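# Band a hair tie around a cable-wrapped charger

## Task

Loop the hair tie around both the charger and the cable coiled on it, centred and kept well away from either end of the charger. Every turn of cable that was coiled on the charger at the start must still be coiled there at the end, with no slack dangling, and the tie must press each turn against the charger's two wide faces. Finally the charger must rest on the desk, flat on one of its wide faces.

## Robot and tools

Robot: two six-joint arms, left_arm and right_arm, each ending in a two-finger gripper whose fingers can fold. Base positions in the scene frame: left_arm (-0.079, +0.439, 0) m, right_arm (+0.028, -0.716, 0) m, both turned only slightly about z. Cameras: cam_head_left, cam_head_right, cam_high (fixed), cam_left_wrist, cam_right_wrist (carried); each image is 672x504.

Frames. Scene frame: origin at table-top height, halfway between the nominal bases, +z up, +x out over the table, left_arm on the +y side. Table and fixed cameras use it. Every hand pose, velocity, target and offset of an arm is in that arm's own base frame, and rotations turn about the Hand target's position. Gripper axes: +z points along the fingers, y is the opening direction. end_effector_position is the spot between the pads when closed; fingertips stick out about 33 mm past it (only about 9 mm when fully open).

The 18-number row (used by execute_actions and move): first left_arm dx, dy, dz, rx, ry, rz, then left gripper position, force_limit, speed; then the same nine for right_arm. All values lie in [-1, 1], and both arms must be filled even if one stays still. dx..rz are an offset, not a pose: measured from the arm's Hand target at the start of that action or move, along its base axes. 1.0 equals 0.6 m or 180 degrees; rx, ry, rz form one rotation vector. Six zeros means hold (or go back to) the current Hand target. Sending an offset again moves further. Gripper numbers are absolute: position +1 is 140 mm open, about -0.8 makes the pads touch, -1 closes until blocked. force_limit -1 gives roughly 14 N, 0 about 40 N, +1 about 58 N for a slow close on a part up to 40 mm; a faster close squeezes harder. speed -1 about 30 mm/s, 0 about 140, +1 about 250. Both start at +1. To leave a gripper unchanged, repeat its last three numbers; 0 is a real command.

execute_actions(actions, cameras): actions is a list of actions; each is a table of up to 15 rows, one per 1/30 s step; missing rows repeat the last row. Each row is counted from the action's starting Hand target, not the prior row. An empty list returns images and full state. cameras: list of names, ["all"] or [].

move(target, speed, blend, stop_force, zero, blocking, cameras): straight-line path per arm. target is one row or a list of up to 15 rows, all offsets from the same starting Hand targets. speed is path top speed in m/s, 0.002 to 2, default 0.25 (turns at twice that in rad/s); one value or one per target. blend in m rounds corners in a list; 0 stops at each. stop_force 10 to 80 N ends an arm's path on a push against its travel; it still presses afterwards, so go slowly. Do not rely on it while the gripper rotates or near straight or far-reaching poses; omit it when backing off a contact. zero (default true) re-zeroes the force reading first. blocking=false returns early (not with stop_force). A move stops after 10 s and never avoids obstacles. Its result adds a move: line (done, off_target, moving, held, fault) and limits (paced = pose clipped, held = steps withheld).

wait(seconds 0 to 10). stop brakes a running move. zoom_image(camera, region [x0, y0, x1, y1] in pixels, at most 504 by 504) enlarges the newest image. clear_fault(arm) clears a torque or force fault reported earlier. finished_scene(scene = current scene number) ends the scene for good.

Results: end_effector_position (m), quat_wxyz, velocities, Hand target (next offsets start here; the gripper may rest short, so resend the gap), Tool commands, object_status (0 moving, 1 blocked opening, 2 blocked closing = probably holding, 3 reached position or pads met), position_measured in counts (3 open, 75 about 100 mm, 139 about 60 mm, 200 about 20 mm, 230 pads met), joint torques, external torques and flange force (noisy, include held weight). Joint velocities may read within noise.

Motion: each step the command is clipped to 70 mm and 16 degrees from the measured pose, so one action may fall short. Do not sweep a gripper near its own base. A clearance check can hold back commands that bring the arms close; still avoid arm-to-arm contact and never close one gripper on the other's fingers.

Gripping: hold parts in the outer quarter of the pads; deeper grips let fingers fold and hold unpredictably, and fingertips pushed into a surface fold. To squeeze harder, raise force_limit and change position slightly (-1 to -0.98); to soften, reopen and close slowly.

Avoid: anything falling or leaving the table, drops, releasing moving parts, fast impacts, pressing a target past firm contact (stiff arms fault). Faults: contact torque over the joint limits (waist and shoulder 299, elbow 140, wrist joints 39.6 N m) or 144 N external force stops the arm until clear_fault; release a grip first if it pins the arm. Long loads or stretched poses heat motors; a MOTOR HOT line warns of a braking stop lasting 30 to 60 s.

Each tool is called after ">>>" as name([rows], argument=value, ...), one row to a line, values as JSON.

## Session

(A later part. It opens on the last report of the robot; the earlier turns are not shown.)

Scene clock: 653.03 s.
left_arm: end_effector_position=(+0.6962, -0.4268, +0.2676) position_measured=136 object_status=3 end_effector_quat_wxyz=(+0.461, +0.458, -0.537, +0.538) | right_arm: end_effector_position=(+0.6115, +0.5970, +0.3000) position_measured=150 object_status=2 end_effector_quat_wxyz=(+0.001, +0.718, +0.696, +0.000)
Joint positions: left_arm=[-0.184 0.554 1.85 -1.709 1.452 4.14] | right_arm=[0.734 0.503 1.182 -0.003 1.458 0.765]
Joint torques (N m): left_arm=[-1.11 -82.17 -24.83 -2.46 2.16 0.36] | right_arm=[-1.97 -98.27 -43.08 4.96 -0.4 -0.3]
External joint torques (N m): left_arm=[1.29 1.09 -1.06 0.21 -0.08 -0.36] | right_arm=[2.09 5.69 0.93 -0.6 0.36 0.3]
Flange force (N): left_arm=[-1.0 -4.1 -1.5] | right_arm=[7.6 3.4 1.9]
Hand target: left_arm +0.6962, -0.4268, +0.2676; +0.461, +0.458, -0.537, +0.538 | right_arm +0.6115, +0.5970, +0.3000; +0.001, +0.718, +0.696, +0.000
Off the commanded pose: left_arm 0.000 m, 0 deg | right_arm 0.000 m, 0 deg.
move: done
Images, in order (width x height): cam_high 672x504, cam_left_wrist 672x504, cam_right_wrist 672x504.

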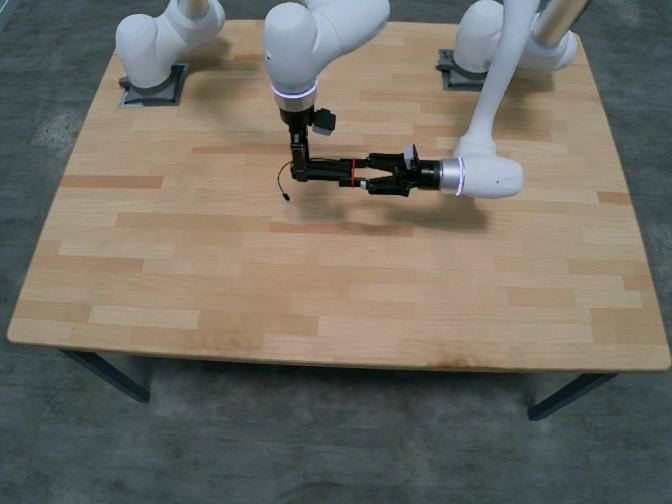

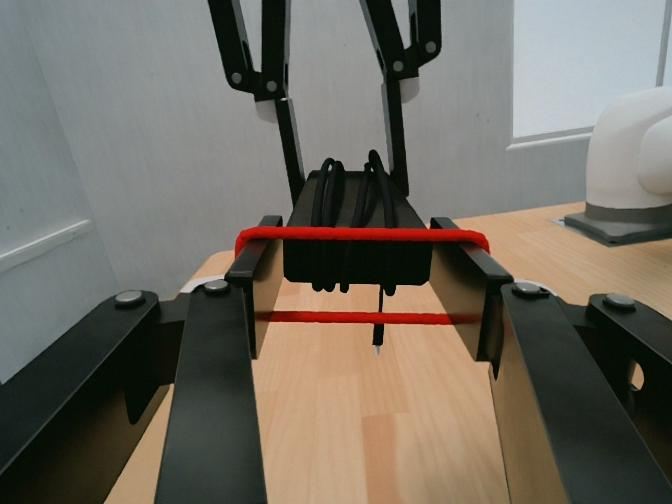

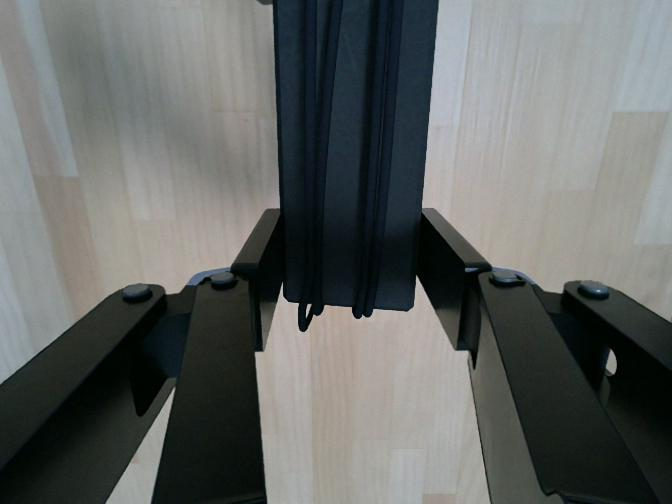

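>>> move([
  [0,0.0,0.0085,0,0,0,-0.06,-1,-0.8,0,0,0,0,0,0,-1,0,-1],
  [0,-0.025,0.0085,0,0,0,-0.06,-1,-0.8,0,0,0,0,0,0,-1,0,-1],
], speed=0.03, cameras=["cam_left_wrist","cam_high"])

>>> zoom_image(camera="cam_left_wrist", region=[180, 80, 540, 350])

>>> zoom_image(camera="cam_high", region=[260, 110, 460, 220])

Scene clock: 663.30 s.
left_arm: end_effector_position=(+0.6962, -0.4418, +0.2727) position_measured=136 object_status=3 end_effector_quat_wxyz=(+0.461, +0.458, -0.537, +0.538) | right_arm: end_effector_position=(+0.6115, +0.5970, +0.3000) position_measured=150 object_status=2 end_effector_quat_wxyz=(+0.001, +0.718, +0.696, +0.000)
Joint positions: left_arm=[-0.205 0.55 1.843 -1.723 1.436 4.132] | right_arm=[0.734 0.503 1.182 -0.003 1.458 0.765]
Joint torques (N m): left_arm=[-2.59 -82.81 -25.55 -2.62 2.29 0.28] | right_arm=[-0.86 -97.74 -43.35 5.36 -0.78 -0.33]
External joint torques (N m): left_arm=[2.52 1.75 -0.75 0.31 -0.22 -0.29] | right_arm=[0.84 4.62 1.04 -1 0.75 0.33]
Flange force (N): left_arm=[-2.0 -4.4 -3.1] | right_arm=[5.3 3.2 1.2]
Hand target: left_arm +0.6962, -0.4418, +0.2727; +0.461, +0.458, -0.537, +0.538 | right_arm +0.6115, +0.5970, +0.3000; +0.001, +0.718, +0.696, +0.000
Off the commanded pose: left_arm 0.000 m, 0 deg | right_arm 0.000 m, 0 deg.
move: done
Images, in order (width x height): cam_high 672x504, cam_left_wrist 672x504.

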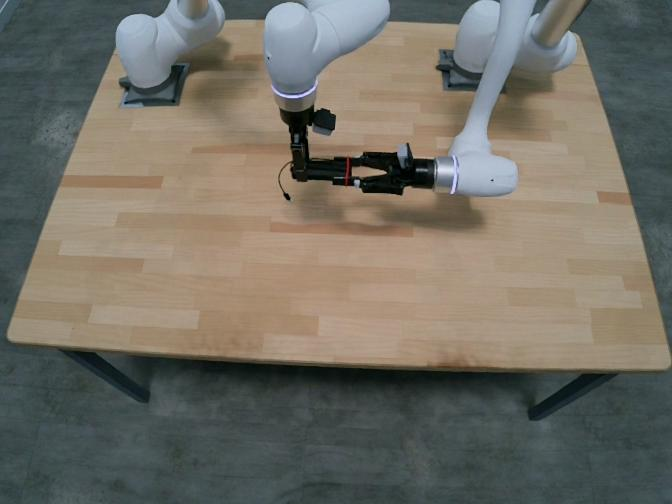

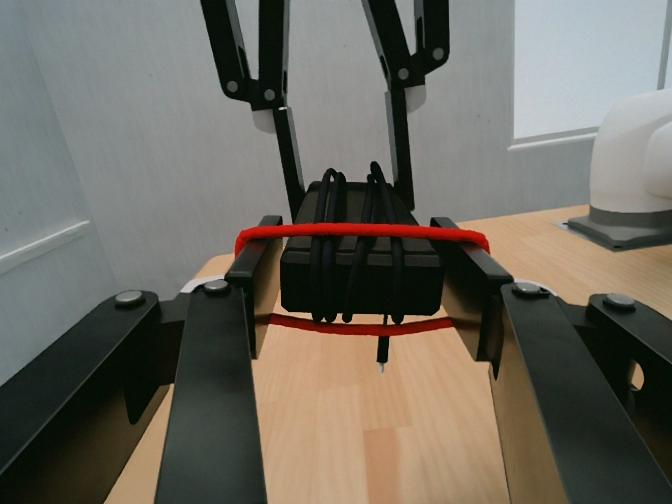

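Scaled by 1.400.

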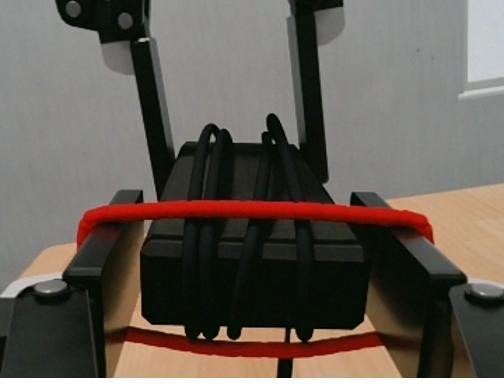

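Scaled by 2.520.

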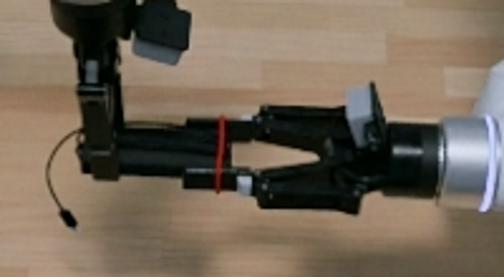

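>>> move([
  [0.0,-0.095,0.0,0,0,0,-0.06,-1,-0.8,0,0,0,0,0,0,-1,0,-1],
], speed=0.03, cameras=["cam_left_wrist","cam_high","cam_right_wrist"])

>>> zoom_image(camera="cam_left_wrist", region=[180, 80, 540, 350])

>>> zoom_image(camera="cam_high", region=[260, 110, 460, 220])

Scene clock: 671.30 s.
left_arm: end_effector_position=(+0.6962, -0.4988, +0.2727) position_measured=136 object_status=3 end_effector_quat_wxyz=(+0.461, +0.458, -0.537, +0.538) | right_arm: end_effector_position=(+0.6115, +0.5970, +0.3000) position_measured=150 object_status=2 end_effector_quat_wxyz=(+0.001, +0.718, +0.696, +0.000)
Joint positions: left_arm=[-0.282 0.563 1.82 -1.78 1.382 4.131] | right_arm=[0.734 0.503 1.182 -0.003 1.458 0.765]
Joint torques (N m): left_arm=[-10.37 -83.79 -27.13 -2.62 2.27 0.27] | right_arm=[6.17 -97.33 -46.88 8.49 -3.72 -0.29]
External joint torques (N m): left_arm=[10.32 0.97 0.24 0.14 -0.2 -0.28] | right_arm=[-6.24 4.72 4.68 -4.15 3.68 0.29]
Flange force (N): left_arm=[-1.4 -4.8 -13.7] | right_arm=[-5.7 4.2 1.7]
Hand target: left_arm +0.6962, -0.4988, +0.2727; +0.461, +0.458, -0.537, +0.538 | right_arm +0.6115, +0.5970, +0.3000; +0.001, +0.718, +0.696, +0.000
Off the commanded pose: left_arm 0.000 m, 0 deg | right_arm 0.000 m, 0 deg.
move: done
Images, in order (width x height): cam_high 672x504, cam_left_wrist 672x504, cam_right_wrist 672x504.

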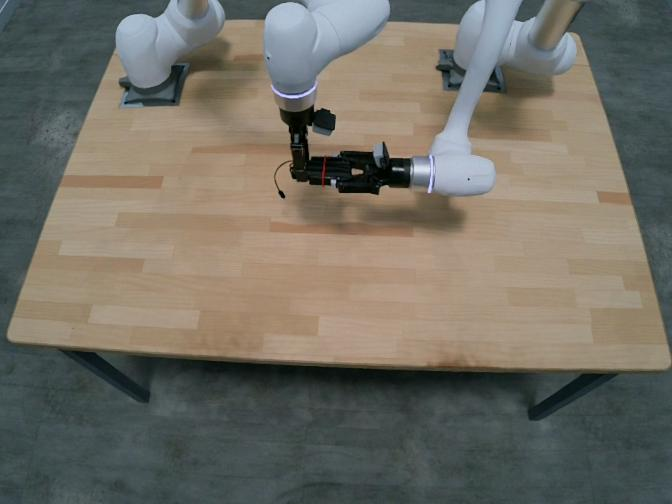

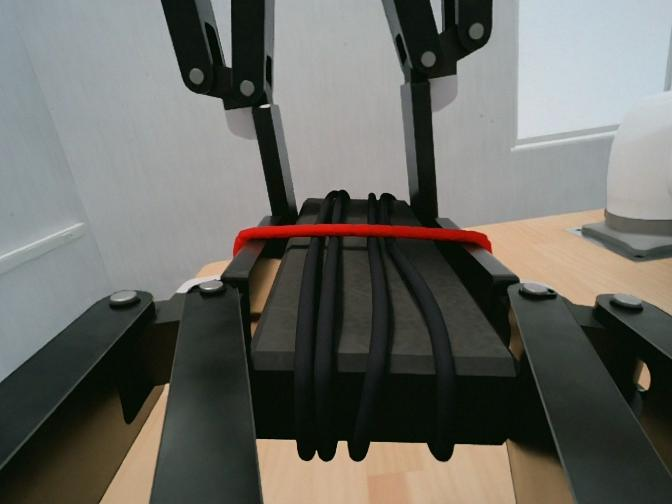

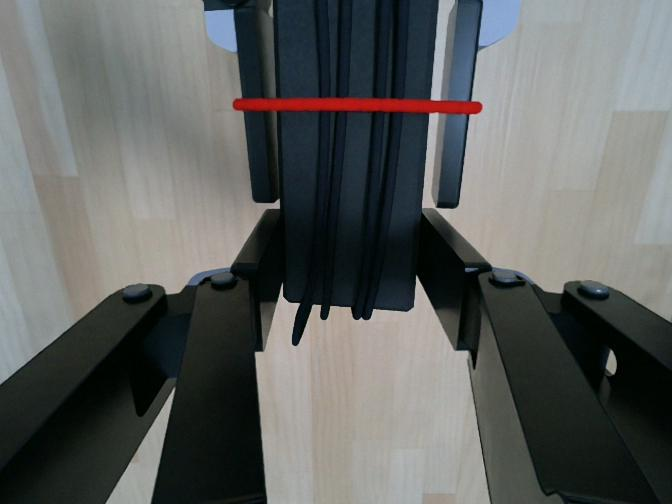

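Scaled by 1.400.

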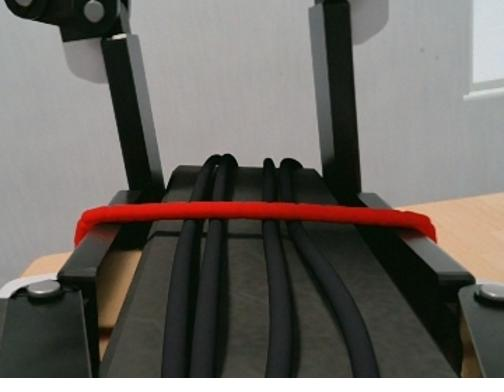

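Scaled by 2.520.

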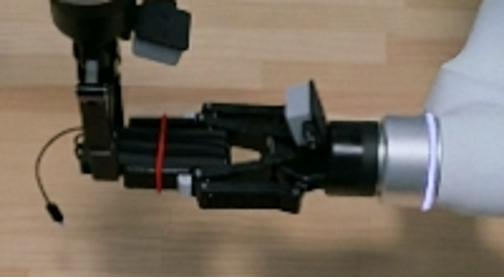

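>>> move([
  [0.0,0.008,0.0,0,0,0,-0.06,-1,-0.8,0,0,0,0,0,0,-1,0,-1],
  [0.0,0.008,0.0,0,0.2,0,-0.06,-1,-0.8,0,0,0,0,0,0,-1,0,-1],
], speed=0.1, cameras=["cam_left_wrist","cam_high","cam_right_wrist"])

Scene clock: 734.47 s.
left_arm: end_effector_position=(+0.6962, -0.4940, +0.2727) position_measured=136 object_status=3 end_effector_quat_wxyz=(+0.604, +0.602, -0.368, +0.371) | right_arm: end_effector_position=(+0.6115, +0.5970, +0.3000) position_measured=150 object_status=2 end_effector_quat_wxyz=(+0.001, +0.718, +0.696, +0.000)
Joint positions: left_arm=[-0.276 0.561 1.824 -1.778 1.385 3.504] | right_arm=[0.734 0.503 1.182 -0.003 1.458 0.765]
Joint torques (N m): left_arm=[-1.56 -83.77 -25.77 -2.78 2.24 0.21] | right_arm=[-1.91 -98.42 -43.12 4.9 -0.51 -0.26]
External joint torques (N m): left_arm=[1.24 1.25 -1.09 0.31 -0.17 -0.19] | right_arm=[1.64 6.04 0.95 -0.55 0.47 0.26]
Flange force (N): left_arm=[1.4 -4.3 -1.0] | right_arm=[7.6 4.3 1.8]
Hand target: left_arm +0.6962, -0.4940, +0.2727; +0.604, +0.602, -0.368, +0.371 | right_arm +0.6115, +0.5970, +0.3000; +0.001, +0.718, +0.696, +0.000
Off the commanded pose: left_arm 0.000 m, 0 deg | right_arm 0.000 m, 0 deg.
move: done
Images, in order (width x height): cam_high 672x504, cam_left_wrist 672x504, cam_right_wrist 672x504.

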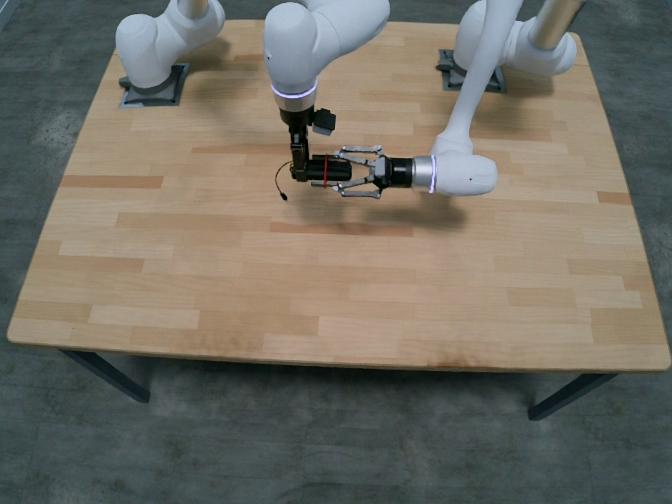

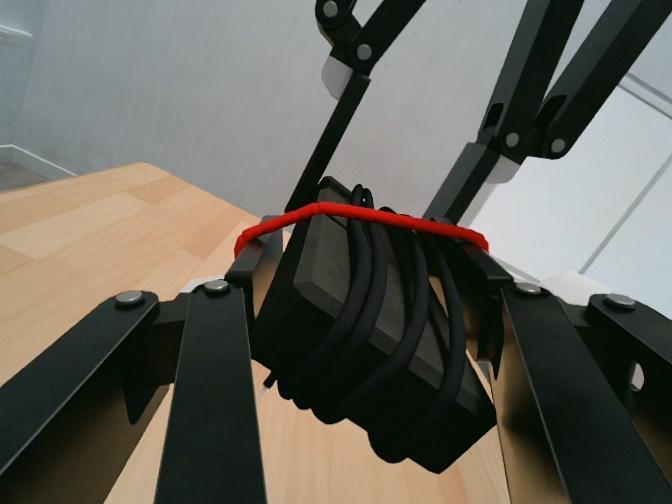

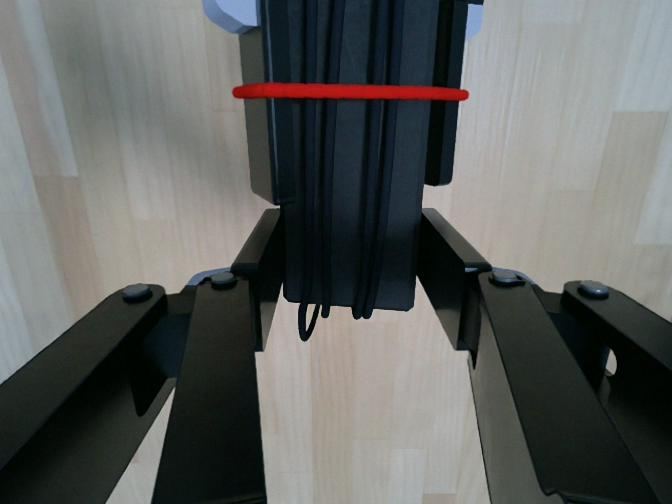

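>>> move([
  [0.0,0.0,0.0,0,0.3,0,-0.06,-1,-0.8,0,0,0,0,0,0,-1,0,-1],
], speed=0.1, cameras=["cam_left_wrist","cam_high","cam_right_wrist"])

>>> zoom_image(camera="cam_high", region=[260, 110, 460, 220])

Scene clock: 742.17 s.
left_arm: end_effector_position=(+0.6962, -0.4940, +0.2726) position_measured=136 object_status=3 end_effector_quat_wxyz=(+0.705, +0.704, -0.054, +0.057) | right_arm: end_effector_position=(+0.6115, +0.5970, +0.3000) position_measured=150 object_status=2 end_effector_quat_wxyz=(+0.001, +0.718, +0.696, +0.000)
Joint positions: left_arm=[-0.277 0.558 1.826 -1.778 1.381 2.562] | right_arm=[0.734 0.503 1.182 -0.003 1.458 0.765]
Joint torques (N m): left_arm=[-1.11 -83.53 -26.17 -2.83 2.16 0.35] | right_arm=[-1.65 -98.14 -42.81 5 -0.31 -0.32]
External joint torques (N m): left_arm=[0.62 1.25 -0.7 0.37 -0.09 -0.3] | right_arm=[1.64 5.53 0.6 -0.64 0.27 0.32]
Flange force (N): left_arm=[3.4 -1.2 -0.4] | right_arm=[7.6 4.1 1.5]
Hand target: left_arm +0.6962, -0.4940, +0.2727; +0.705, +0.704, -0.054, +0.057 | right_arm +0.6115, +0.5970, +0.3000; +0.001, +0.718, +0.696, +0.000
Off the commanded pose: left_arm 0.000 m, 0 deg | right_arm 0.000 m, 0 deg.
move: done
Images, in order (width x height): cam_high 672x504, cam_left_wrist 672x504, cam_right_wrist 672x504.

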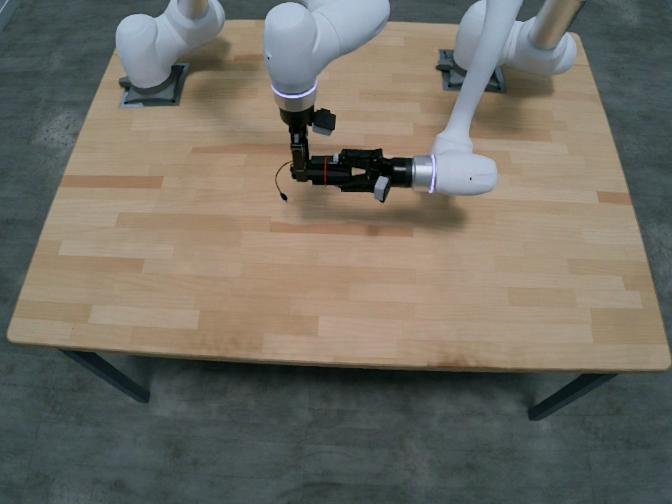

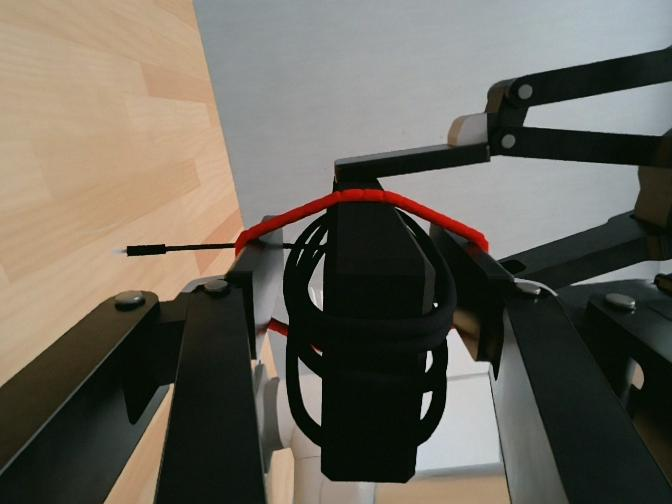

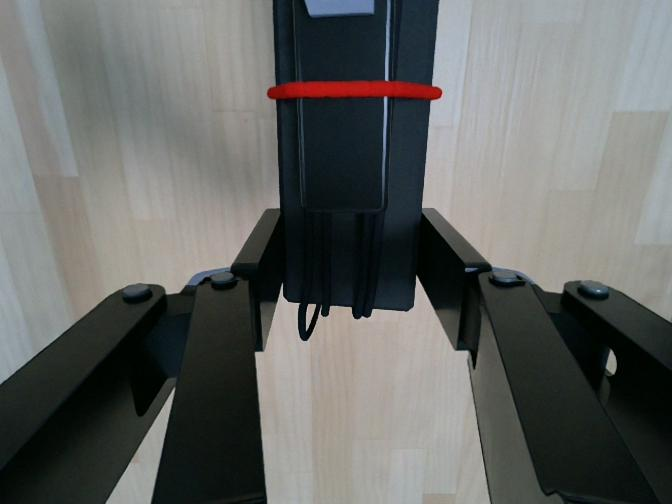

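Scaled by 2.520.

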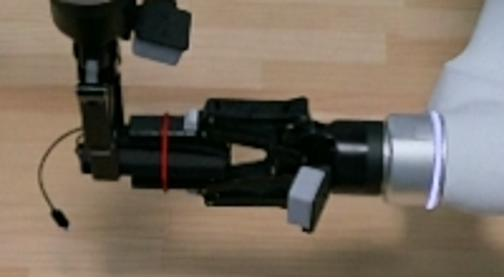

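>>> move([
  [0.0,0.0,0.0,0,0.0,0,-1,-0.3,-1,0,0,0,0,0,0,-1,0,-1],
], cameras=["cam_left_wrist","cam_high","cam_right_wrist"])

>>> zoom_image(camera="cam_high", region=[260, 110, 460, 220])

Scene clock: 749.40 s.
left_arm: end_effector_position=(+0.6962, -0.4940, +0.2727) position_measured=188 object_status=0 end_effector_quat_wxyz=(+0.705, +0.704, -0.054, +0.057) | right_arm: end_effector_position=(+0.6115, +0.5970, +0.3000) position_measured=150 object_status=2 end_effector_quat_wxyz=(+0.001, +0.718, +0.696, +0.000)
Joint positions: left_arm=[-0.277 0.558 1.826 -1.778 1.381 2.562] | right_arm=[0.734 0.503 1.182 -0.003 1.458 0.765]
Joint torques (N m): left_arm=[-1.06 -84.72 -26.24 -2.98 2.71 0.22] | right_arm=[-2.53 -97.08 -42.26 4.59 -0.44 -0.35]
External joint torques (N m): left_arm=[1.3 2.34 -0.66 0.51 -0.64 -0.17] | right_arm=[2.4 3.49 -0.32 -0.2 0.4 0.35]
Flange force (N): left_arm=[4.5 -2.7 -0.7] | right_arm=[7.6 2.8 -0.5]
Hand target: left_arm +0.6962, -0.4940, +0.2727; +0.705, +0.704, -0.054, +0.057 | right_arm +0.6115, +0.5970, +0.3000; +0.001, +0.718, +0.696, +0.000
Off the commanded pose: left_arm 0.000 m, 0 deg | right_arm 0.000 m, 0 deg.
move: done
Images, in order (width x height): cam_high 672x504, cam_left_wrist 672x504, cam_right_wrist 672x504.

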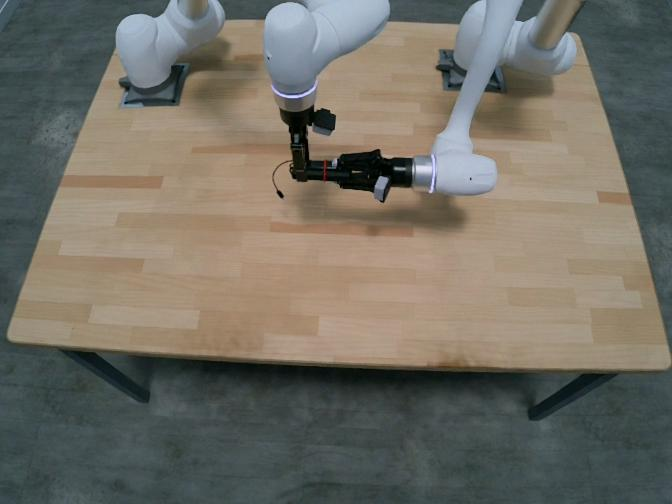

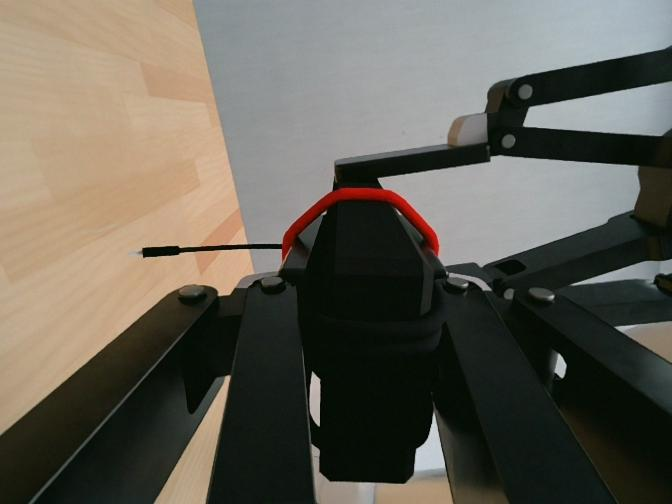

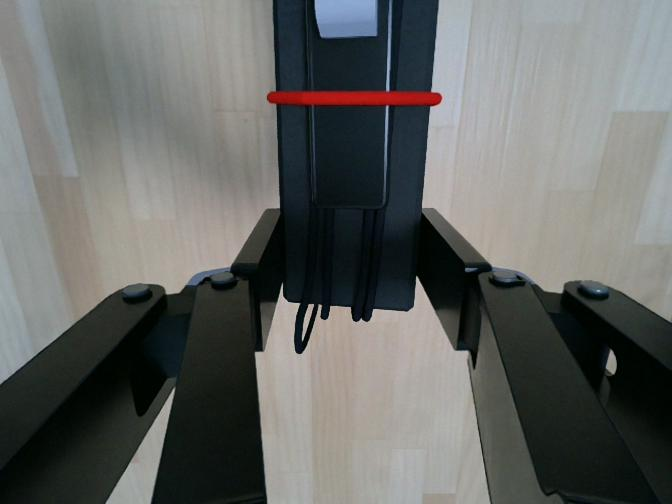

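Scaled by 2.520.

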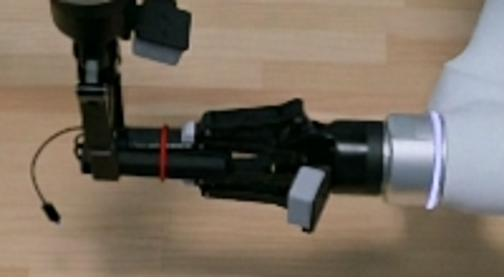

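>>> move([
  [0.0,0.0,0.0,0,0.0,0,-1,-0.3,-1,0,0,0,0,0,0,0.04,0,-1],
], cameras=["cam_right_wrist"])

>>> move([
  [0.0,0.0,0.0,0,0.0,0,-1,-0.3,-1,0.004,0.118,0,0,0,0,0.04,0,-1],
], speed=0.05, cameras=["cam_right_wrist","cam_left_wrist","cam_high"])

Scene clock: 758.77 s.
left_arm: end_effector_position=(+0.6962, -0.4940, +0.2727) position_measured=188 object_status=2 end_effector_quat_wxyz=(+0.705, +0.704, -0.054, +0.057) | right_arm: end_effector_position=(+0.6115, +0.5970, +0.3000) position_measured=124 object_status=0 end_effector_quat_wxyz=(+0.001, +0.718, +0.696, +0.000)
Joint positions: left_arm=[-0.277 0.558 1.826 -1.778 1.381 2.562] | right_arm=[0.734 0.503 1.182 -0.003 1.458 0.765]
Joint torques (N m): left_arm=[-1.45 -85.6 -27.04 -3.3 2.87 0.33] | right_arm=[-1.97 -95.9 -41.51 4.84 -0.29 -0.3]
External joint torques (N m): left_arm=[1.8 3.12 0.16 0.86 -0.8 -0.29] | right_arm=[2.39 2.22 -1.01 -0.44 0.26 0.3]
Flange force (N): left_arm=[4.0 -3.5 -1.7] | right_arm=[7.2 2.5 -1.5]
Hand target: left_arm +0.6962, -0.4940, +0.2727; +0.705, +0.704, -0.054, +0.057 | right_arm +0.6115, +0.5970, +0.3000; +0.001, +0.718, +0.696, +0.000
Off the commanded pose: left_arm 0.000 m, 0 deg | right_arm 0.000 m, 0 deg.
move: done
Images, in order (width x height): cam_right_wrist 672x504.

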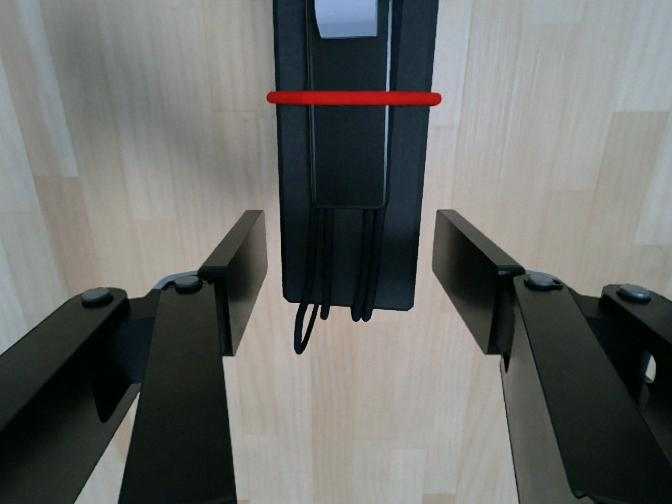

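Scene clock: 760.50 s.
left_arm: end_effector_position=(+0.6962, -0.4940, +0.2727) position_measured=188 object_status=2 end_effector_quat_wxyz=(+0.705, +0.704, -0.054, +0.057) | right_arm: end_effector_position=(+0.6139, +0.6678, +0.3000) position_measured=124 object_status=3 end_effector_quat_wxyz=(+0.001, +0.718, +0.696, +0.000)
Joint positions: left_arm=[-0.277 0.558 1.826 -1.778 1.381 2.562] | right_arm=[0.79 0.597 1.032 -0.003 1.513 0.821]
Joint torques (N m): left_arm=[-1.5 -85.78 -27.21 -3.34 2.88 0.35] | right_arm=[-2.13 -105.01 -41.77 4.87 -0.31 -0.28]
External joint torques (N m): left_arm=[1.81 3.42 0.32 0.89 -0.81 -0.3] | right_arm=[1.88 4.47 -0.47 -0.51 0.26 0.28]
Flange force (N): left_arm=[4.0 -3.9 -1.8] | right_arm=[9.3 4.9 -0.7]
Hand target: left_arm +0.6962, -0.4940, +0.2727; +0.705, +0.704, -0.054, +0.057 | right_arm +0.6139, +0.6678, +0.3000; +0.001, +0.718, +0.696, +0.000
Off the commanded pose: left_arm 0.000 m, 0 deg | right_arm 0.000 m, 0 deg.
move: done
Images, in order (width x height): cam_high 672x504, cam_left_wrist 672x504, cam_right_wrist 672x504.

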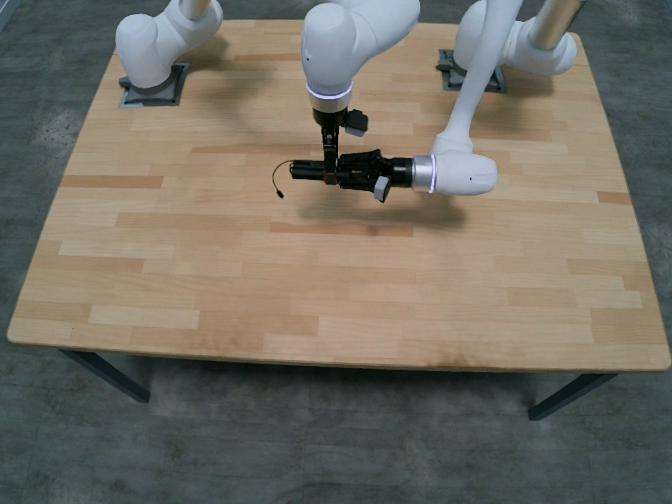

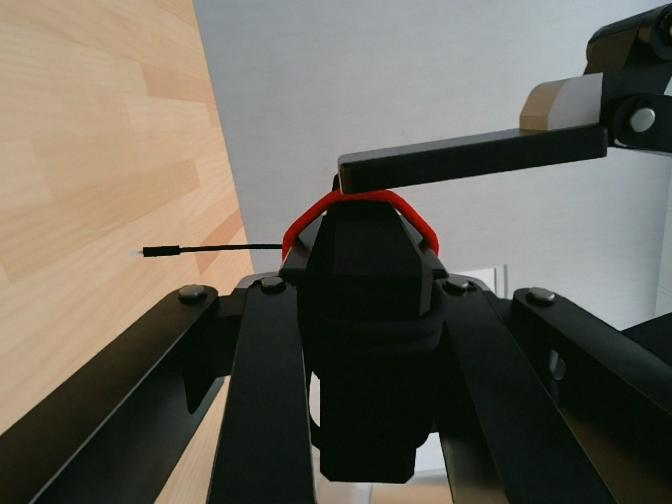

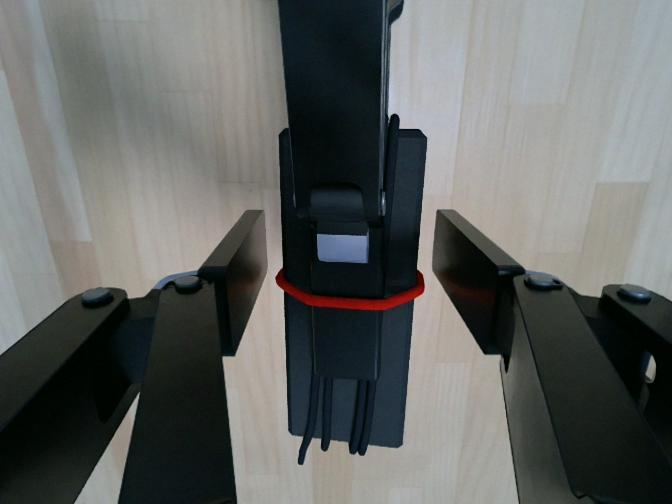

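>>> move([
  [0.0,0.0,0.0,0,0.0,0,-1,-0.3,-1,0.0,-0.0155,0,0,0,0,0.04,0,-1],
  [0.0,0.0,0.0,0,0.0,0,-1,-0.3,-1,0.0,-0.0155,0,0,0,0,-1,0,-1],
], speed=0.03, cameras=["cam_right_wrist","cam_left_wrist","cam_high"])

>>> zoom_image(camera="cam_right_wrist", region=[200, 180, 500, 420])

Scene clock: 770.47 s.
left_arm: end_effector_position=(+0.6962, -0.4940, +0.2727) position_measured=188 object_status=2 end_effector_quat_wxyz=(+0.705, +0.704, -0.054, +0.057) | right_arm: end_effector_position=(+0.6139, +0.6585, +0.3000) position_measured=144 object_status=0 end_effector_quat_wxyz=(+0.001, +0.718, +0.696, +0.000)
Joint positions: left_arm=[-0.277 0.558 1.826 -1.778 1.381 2.562] | right_arm=[0.783 0.584 1.053 -0.003 1.505 0.814]
Joint torques (N m): left_arm=[-1.49 -91.93 -30.27 -4.84 4.83 0.35] | right_arm=[-3 -96.41 -37.83 4.64 -0.53 -0.31]
External joint torques (N m): left_arm=[1.21 9.73 3.39 2.37 -2.75 -0.31] | right_arm=[3.13 -3.5 -4.45 -0.27 0.49 0.31]
Flange force (N): left_arm=[3.8 -11.7 -0.4] | right_arm=[8.2 2.1 -8.4]
Hand target: left_arm +0.6962, -0.4940, +0.2727; +0.705, +0.704, -0.054, +0.057 | right_arm +0.6139, +0.6585, +0.3000; +0.001, +0.718, +0.696, +0.000
Off the commanded pose: left_arm 0.000 m, 0 deg | right_arm 0.000 m, 0 deg.
move: done
Images, in order (width x height): cam_high 672x504, cam_left_wrist 672x504, cam_right_wrist 672x504.

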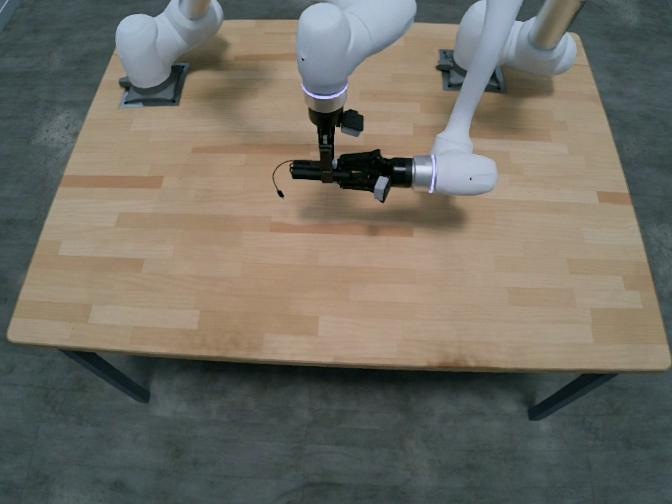

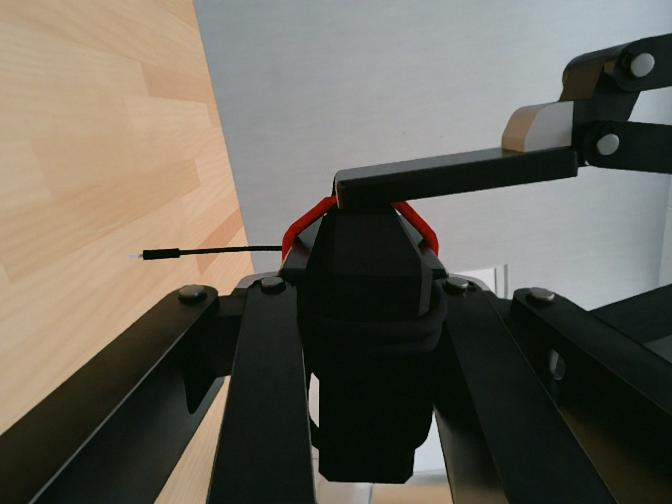

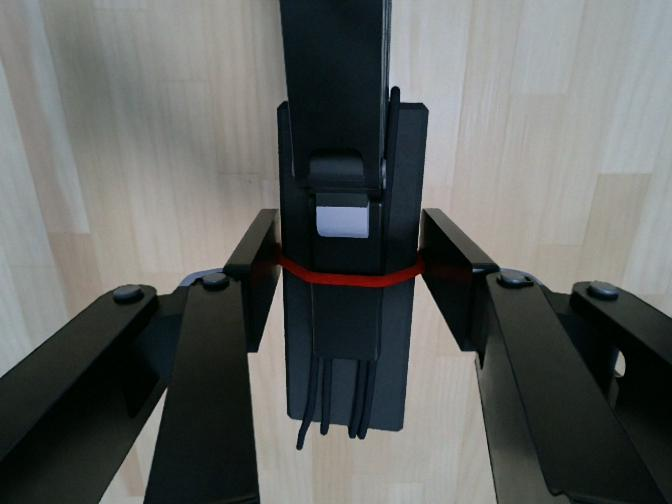

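Scaled by 1.680.

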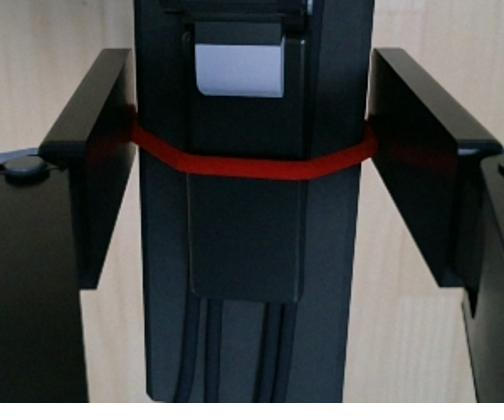

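>>> move([
  [0.0,0.0,0.0,0,0.0,0,-0.44,-0.3,-1,0.0,0,0,0,0,0,-1,0,-1],
], cameras=["cam_right_wrist","cam_left_wrist","cam_high"])

>>> zoom_image(camera="cam_high", region=[260, 110, 460, 220])

Scene clock: 779.80 s.
left_arm: end_effector_position=(+0.6962, -0.4940, +0.2727) position_measured=185 object_status=3 end_effector_quat_wxyz=(+0.705, +0.704, -0.054, +0.057) | right_arm: end_effector_position=(+0.6139, +0.6585, +0.3000) position_measured=144 object_status=2 end_effector_quat_wxyz=(+0.001, +0.718, +0.696, +0.000)
Joint positions: left_arm=[-0.277 0.558 1.826 -1.778 1.381 2.562] | right_arm=[0.783 0.585 1.053 -0.003 1.505 0.814]
Joint torques (N m): left_arm=[-2.12 -87.14 -28.01 -3.64 3.37 0.39] | right_arm=[-1.63 -101.98 -41.28 5.08 -0.68 -0.28]
External joint torques (N m): left_arm=[2.28 4.62 1.08 1.19 -1.29 -0.34] | right_arm=[1.63 1.15 -1.39 -0.69 0.63 0.28]
Flange force (N): left_arm=[3.8 -5.3 -2.3] | right_arm=[6.7 3.1 -3.2]
Hand target: left_arm +0.6962, -0.4940, +0.2727; +0.705, +0.704, -0.054, +0.057 | right_arm +0.6139, +0.6585, +0.3000; +0.001, +0.718, +0.696, +0.000
Off the commanded pose: left_arm 0.000 m, 0 deg | right_arm 0.000 m, 0 deg.
move: done
Images, in order (width x height): cam_high 672x504, cam_left_wrist 672x504, cam_right_wrist 672x504.

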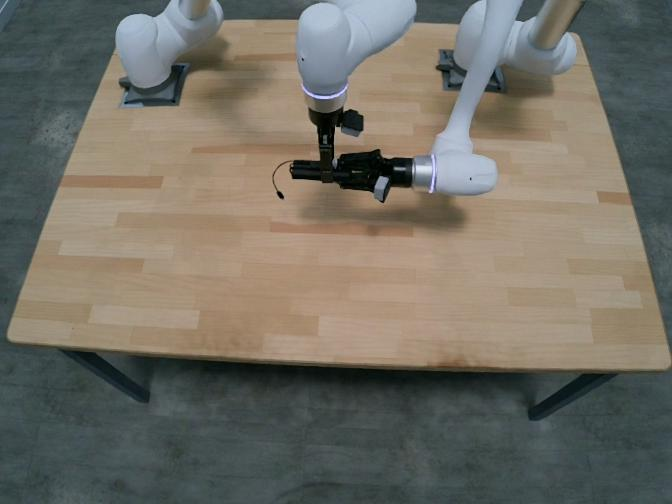

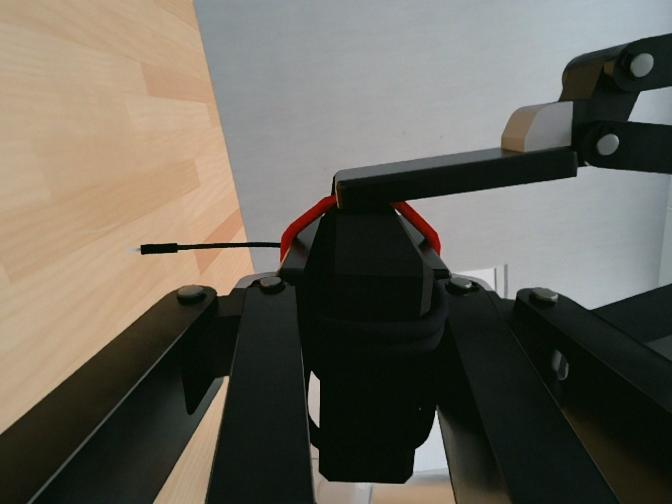

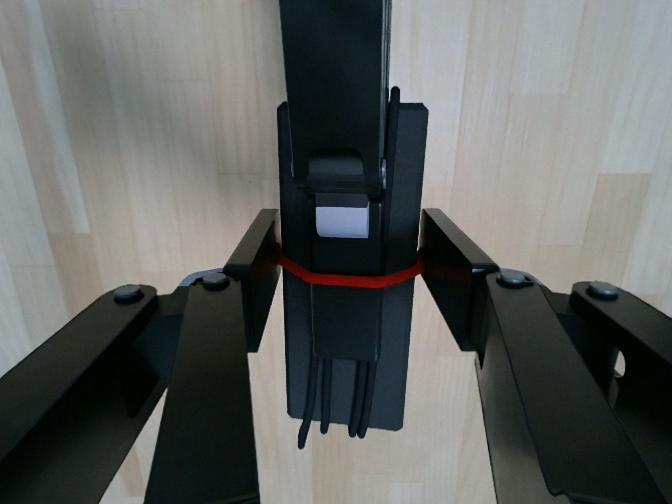

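Scaled by 2.520.

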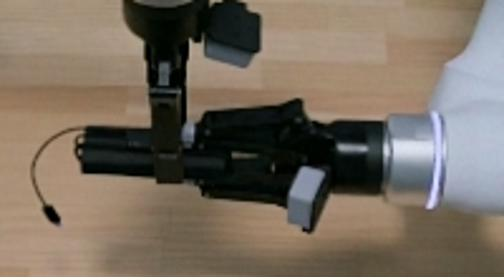

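>>> move([
  [0.0,0.03,0.0,0,0.0,0,-0.44,-0.3,-1,0.0,0,0,0,0,0,-1,0,-1],
], speed=0.02, cameras=["cam_right_wrist","cam_left_wrist"])

Scene clock: 782.90 s.
left_arm: end_effector_position=(+0.6962, -0.4760, +0.2727) position_measured=185 object_status=3 end_effector_quat_wxyz=(+0.705, +0.704, -0.054, +0.057) | right_arm: end_effector_position=(+0.6139, +0.6585, +0.3000) position_measured=144 object_status=2 end_effector_quat_wxyz=(+0.001, +0.718, +0.696, +0.000)
Joint positions: left_arm=[-0.252 0.554 1.834 -1.761 1.398 2.562] | right_arm=[0.783 0.585 1.053 -0.003 1.505 0.814]
Joint torques (N m): left_arm=[-0.27 -91.48 -29.59 -4.6 5.09 0.37] | right_arm=[-4.81 -96.34 -37.31 3.81 -0.05 -0.28]
External joint torques (N m): left_arm=[0.13 9.81 2.92 2.19 -3.02 -0.32] | right_arm=[4.83 -4.67 -5.38 0.59 0.01 0.28]
Flange force (N): left_arm=[4.3 -11.8 1.6] | right_arm=[9.5 0.8 -9.2]
Hand target: left_arm +0.6962, -0.4760, +0.2727; +0.705, +0.704, -0.054, +0.057 | right_arm +0.6139, +0.6585, +0.3000; +0.001, +0.718, +0.696, +0.000
Off the commanded pose: left_arm 0.000 m, 0 deg | right_arm 0.000 m, 0 deg.
move: done
Images, in order (width x height): cam_left_wrist 672x504, cam_right_wrist 672x504.

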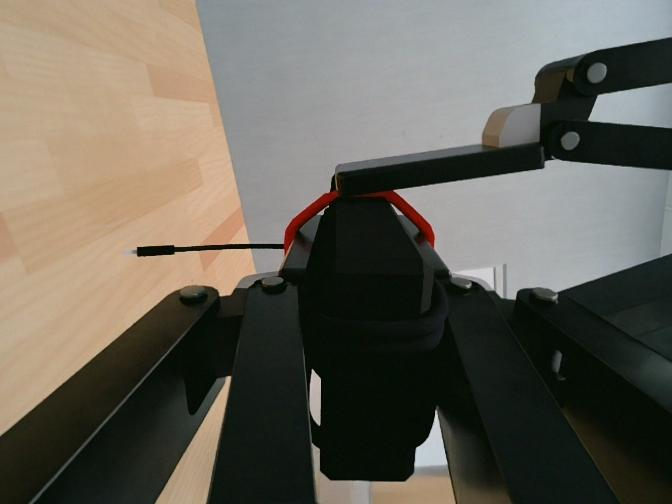

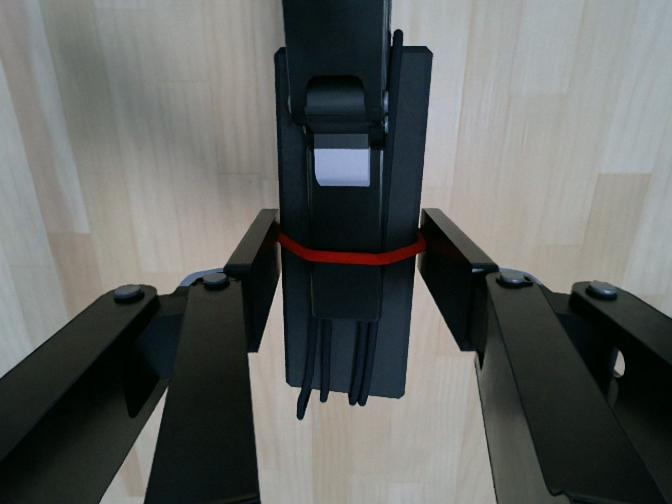

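>>> move([
  [0.0,0.0,0.0,0,0.0,0,-1,-0.3,-1,0.0,0,0,0,0,0,-1,0,-1],
])

>>> move([
  [0.0,0.0,0.0,0,0.0,0,-1,-0.3,-1,0.0,0,0,0,0,0,-0.0,0.5,-1],
  [0.0,0.0,0.0,0,0.0,0,-1,-0.3,-1,0.001,0.029,0,0,0,0,-0.0,0.5,-1],
], speed=0.05, cameras=["cam_right_wrist"])

>>> move([
  [0.0,0.0,0.0,0,0.0,0,-1,-0.3,-1,0.0,0,0,0,0,0,-1,0.5,-1],
], cameras=["cam_right_wrist"])

Scene clock: 792.57 s.
left_arm: end_effector_position=(+0.6962, -0.4760, +0.2727) position_measured=188 object_status=2 end_effector_quat_wxyz=(+0.705, +0.704, -0.054, +0.057) | right_arm: end_effector_position=(+0.6139, +0.6585, +0.3000) position_measured=144 object_status=2 end_effector_quat_wxyz=(+0.001, +0.718, +0.696, +0.000)
Joint positions: left_arm=[-0.252 0.554 1.834 -1.761 1.398 2.562] | right_arm=[0.783 0.585 1.053 -0.003 1.505 0.814]
Joint torques (N m): left_arm=[-1.59 -96.47 -31.55 -5.46 6.86 0.37] | right_arm=[-5.22 -90.94 -34.96 3.55 -0.72 -0.28]
External joint torques (N m): left_arm=[1.4 14.78 4.86 3.03 -4.78 -0.32] | right_arm=[5.32 -8.87 -7.26 0.81 0.68 0.28]
Flange force (N): left_arm=[5.6 -18.1 1.0] | right_arm=[8.8 -0.5 -13.9]
Hand target: left_arm +0.6962, -0.4760, +0.2727; +0.705, +0.704, -0.054, +0.057 | right_arm +0.6139, +0.6585, +0.3000; +0.001, +0.718, +0.696, +0.000
Off the commanded pose: left_arm 0.000 m, 0 deg | right_arm 0.000 m, 0 deg.
move: done

Scene clock: 793.90 s.
left_arm: end_effector_position=(+0.6962, -0.4760, +0.2727) position_measured=188 object_status=2 end_effector_quat_wxyz=(+0.705, +0.704, -0.054, +0.057) | right_arm: end_effector_position=(+0.6145, +0.6759, +0.3000) position_measured=129 object_status=3 end_effector_quat_wxyz=(+0.001, +0.718, +0.696, +0.000)
Joint positions: left_arm=[-0.252 0.554 1.834 -1.761 1.398 2.562] | right_arm=[0.796 0.609 1.012 -0.003 1.521 0.827]
Joint torques (N m): left_arm=[-1.6 -85.23 -27.05 -3.23 2.9 0.4] | right_arm=[-2.1 -106 -41.64 4.9 -0.32 -0.28]
External joint torques (N m): left_arm=[1.7 3.28 0.32 0.82 -0.82 -0.35] | right_arm=[1.79 3.83 -0.77 -0.53 0.27 0.28]
Flange force (N): left_arm=[3.7 -3.7 -1.7] | right_arm=[9.1 4.8 -1.4]
Hand target: left_arm +0.6962, -0.4760, +0.2727; +0.705, +0.704, -0.054, +0.057 | right_arm +0.6145, +0.6759, +0.3000; +0.001, +0.718, +0.696, +0.000
Off the commanded pose: left_arm 0.000 m, 0 deg | right_arm 0.000 m, 0 deg.
move: done
Images, in order (width x height): cam_right_wrist 672x504.

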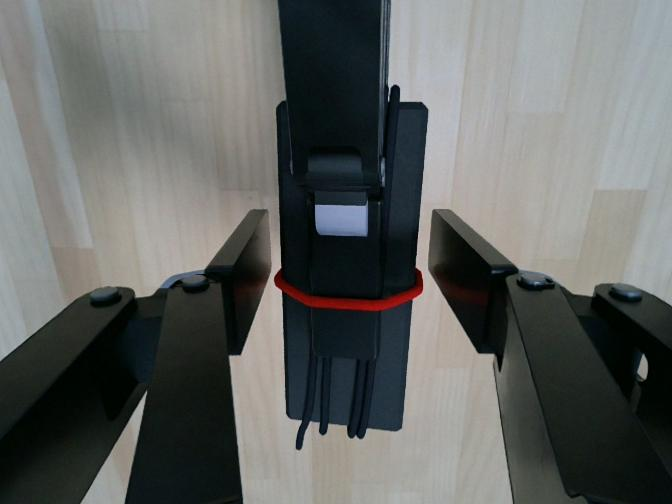

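Scene clock: 794.97 s.
left_arm: end_effector_position=(+0.6962, -0.4760, +0.2727) position_measured=188 object_status=2 end_effector_quat_wxyz=(+0.705, +0.704, -0.054, +0.057) | right_arm: end_effector_position=(+0.6145, +0.6759, +0.3000) position_measured=151 object_status=0 end_effector_quat_wxyz=(+0.001, +0.718, +0.696, +0.000)
Joint positions: left_arm=[-0.252 0.554 1.834 -1.761 1.398 2.562] | right_arm=[0.796 0.609 1.012 -0.003 1.521 0.827]
Joint torques (N m): left_arm=[-4.17 -92.78 -29.45 -4.21 5.96 0.34] | right_arm=[-4.38 -96.44 -37.95 4.01 -1.7 -0.37]
External joint torques (N m): left_arm=[4.02 10.68 2.68 1.78 -3.88 -0.3] | right_arm=[4.53 -6.77 -4.85 0.4 1.65 0.37]
Flange force (N): left_arm=[6.7 -13.1 -2.2] | right_arm=[6.8 -1.2 -11.4]
Hand target: left_arm +0.6962, -0.4760, +0.2727; +0.705, +0.704, -0.054, +0.057 | right_arm +0.6145, +0.6759, +0.3000; +0.001, +0.718, +0.696, +0.000
Off the commanded pose: left_arm 0.000 m, 0 deg | right_arm 0.000 m, 0 deg.
move: done
Images, in order (width x height): cam_right_wrist 672x504.

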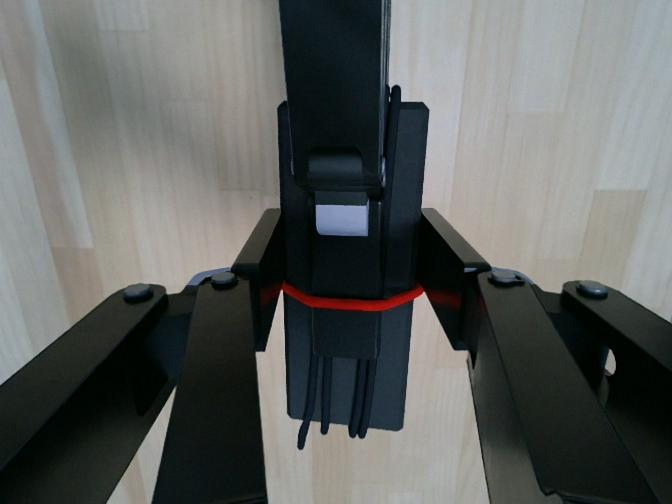

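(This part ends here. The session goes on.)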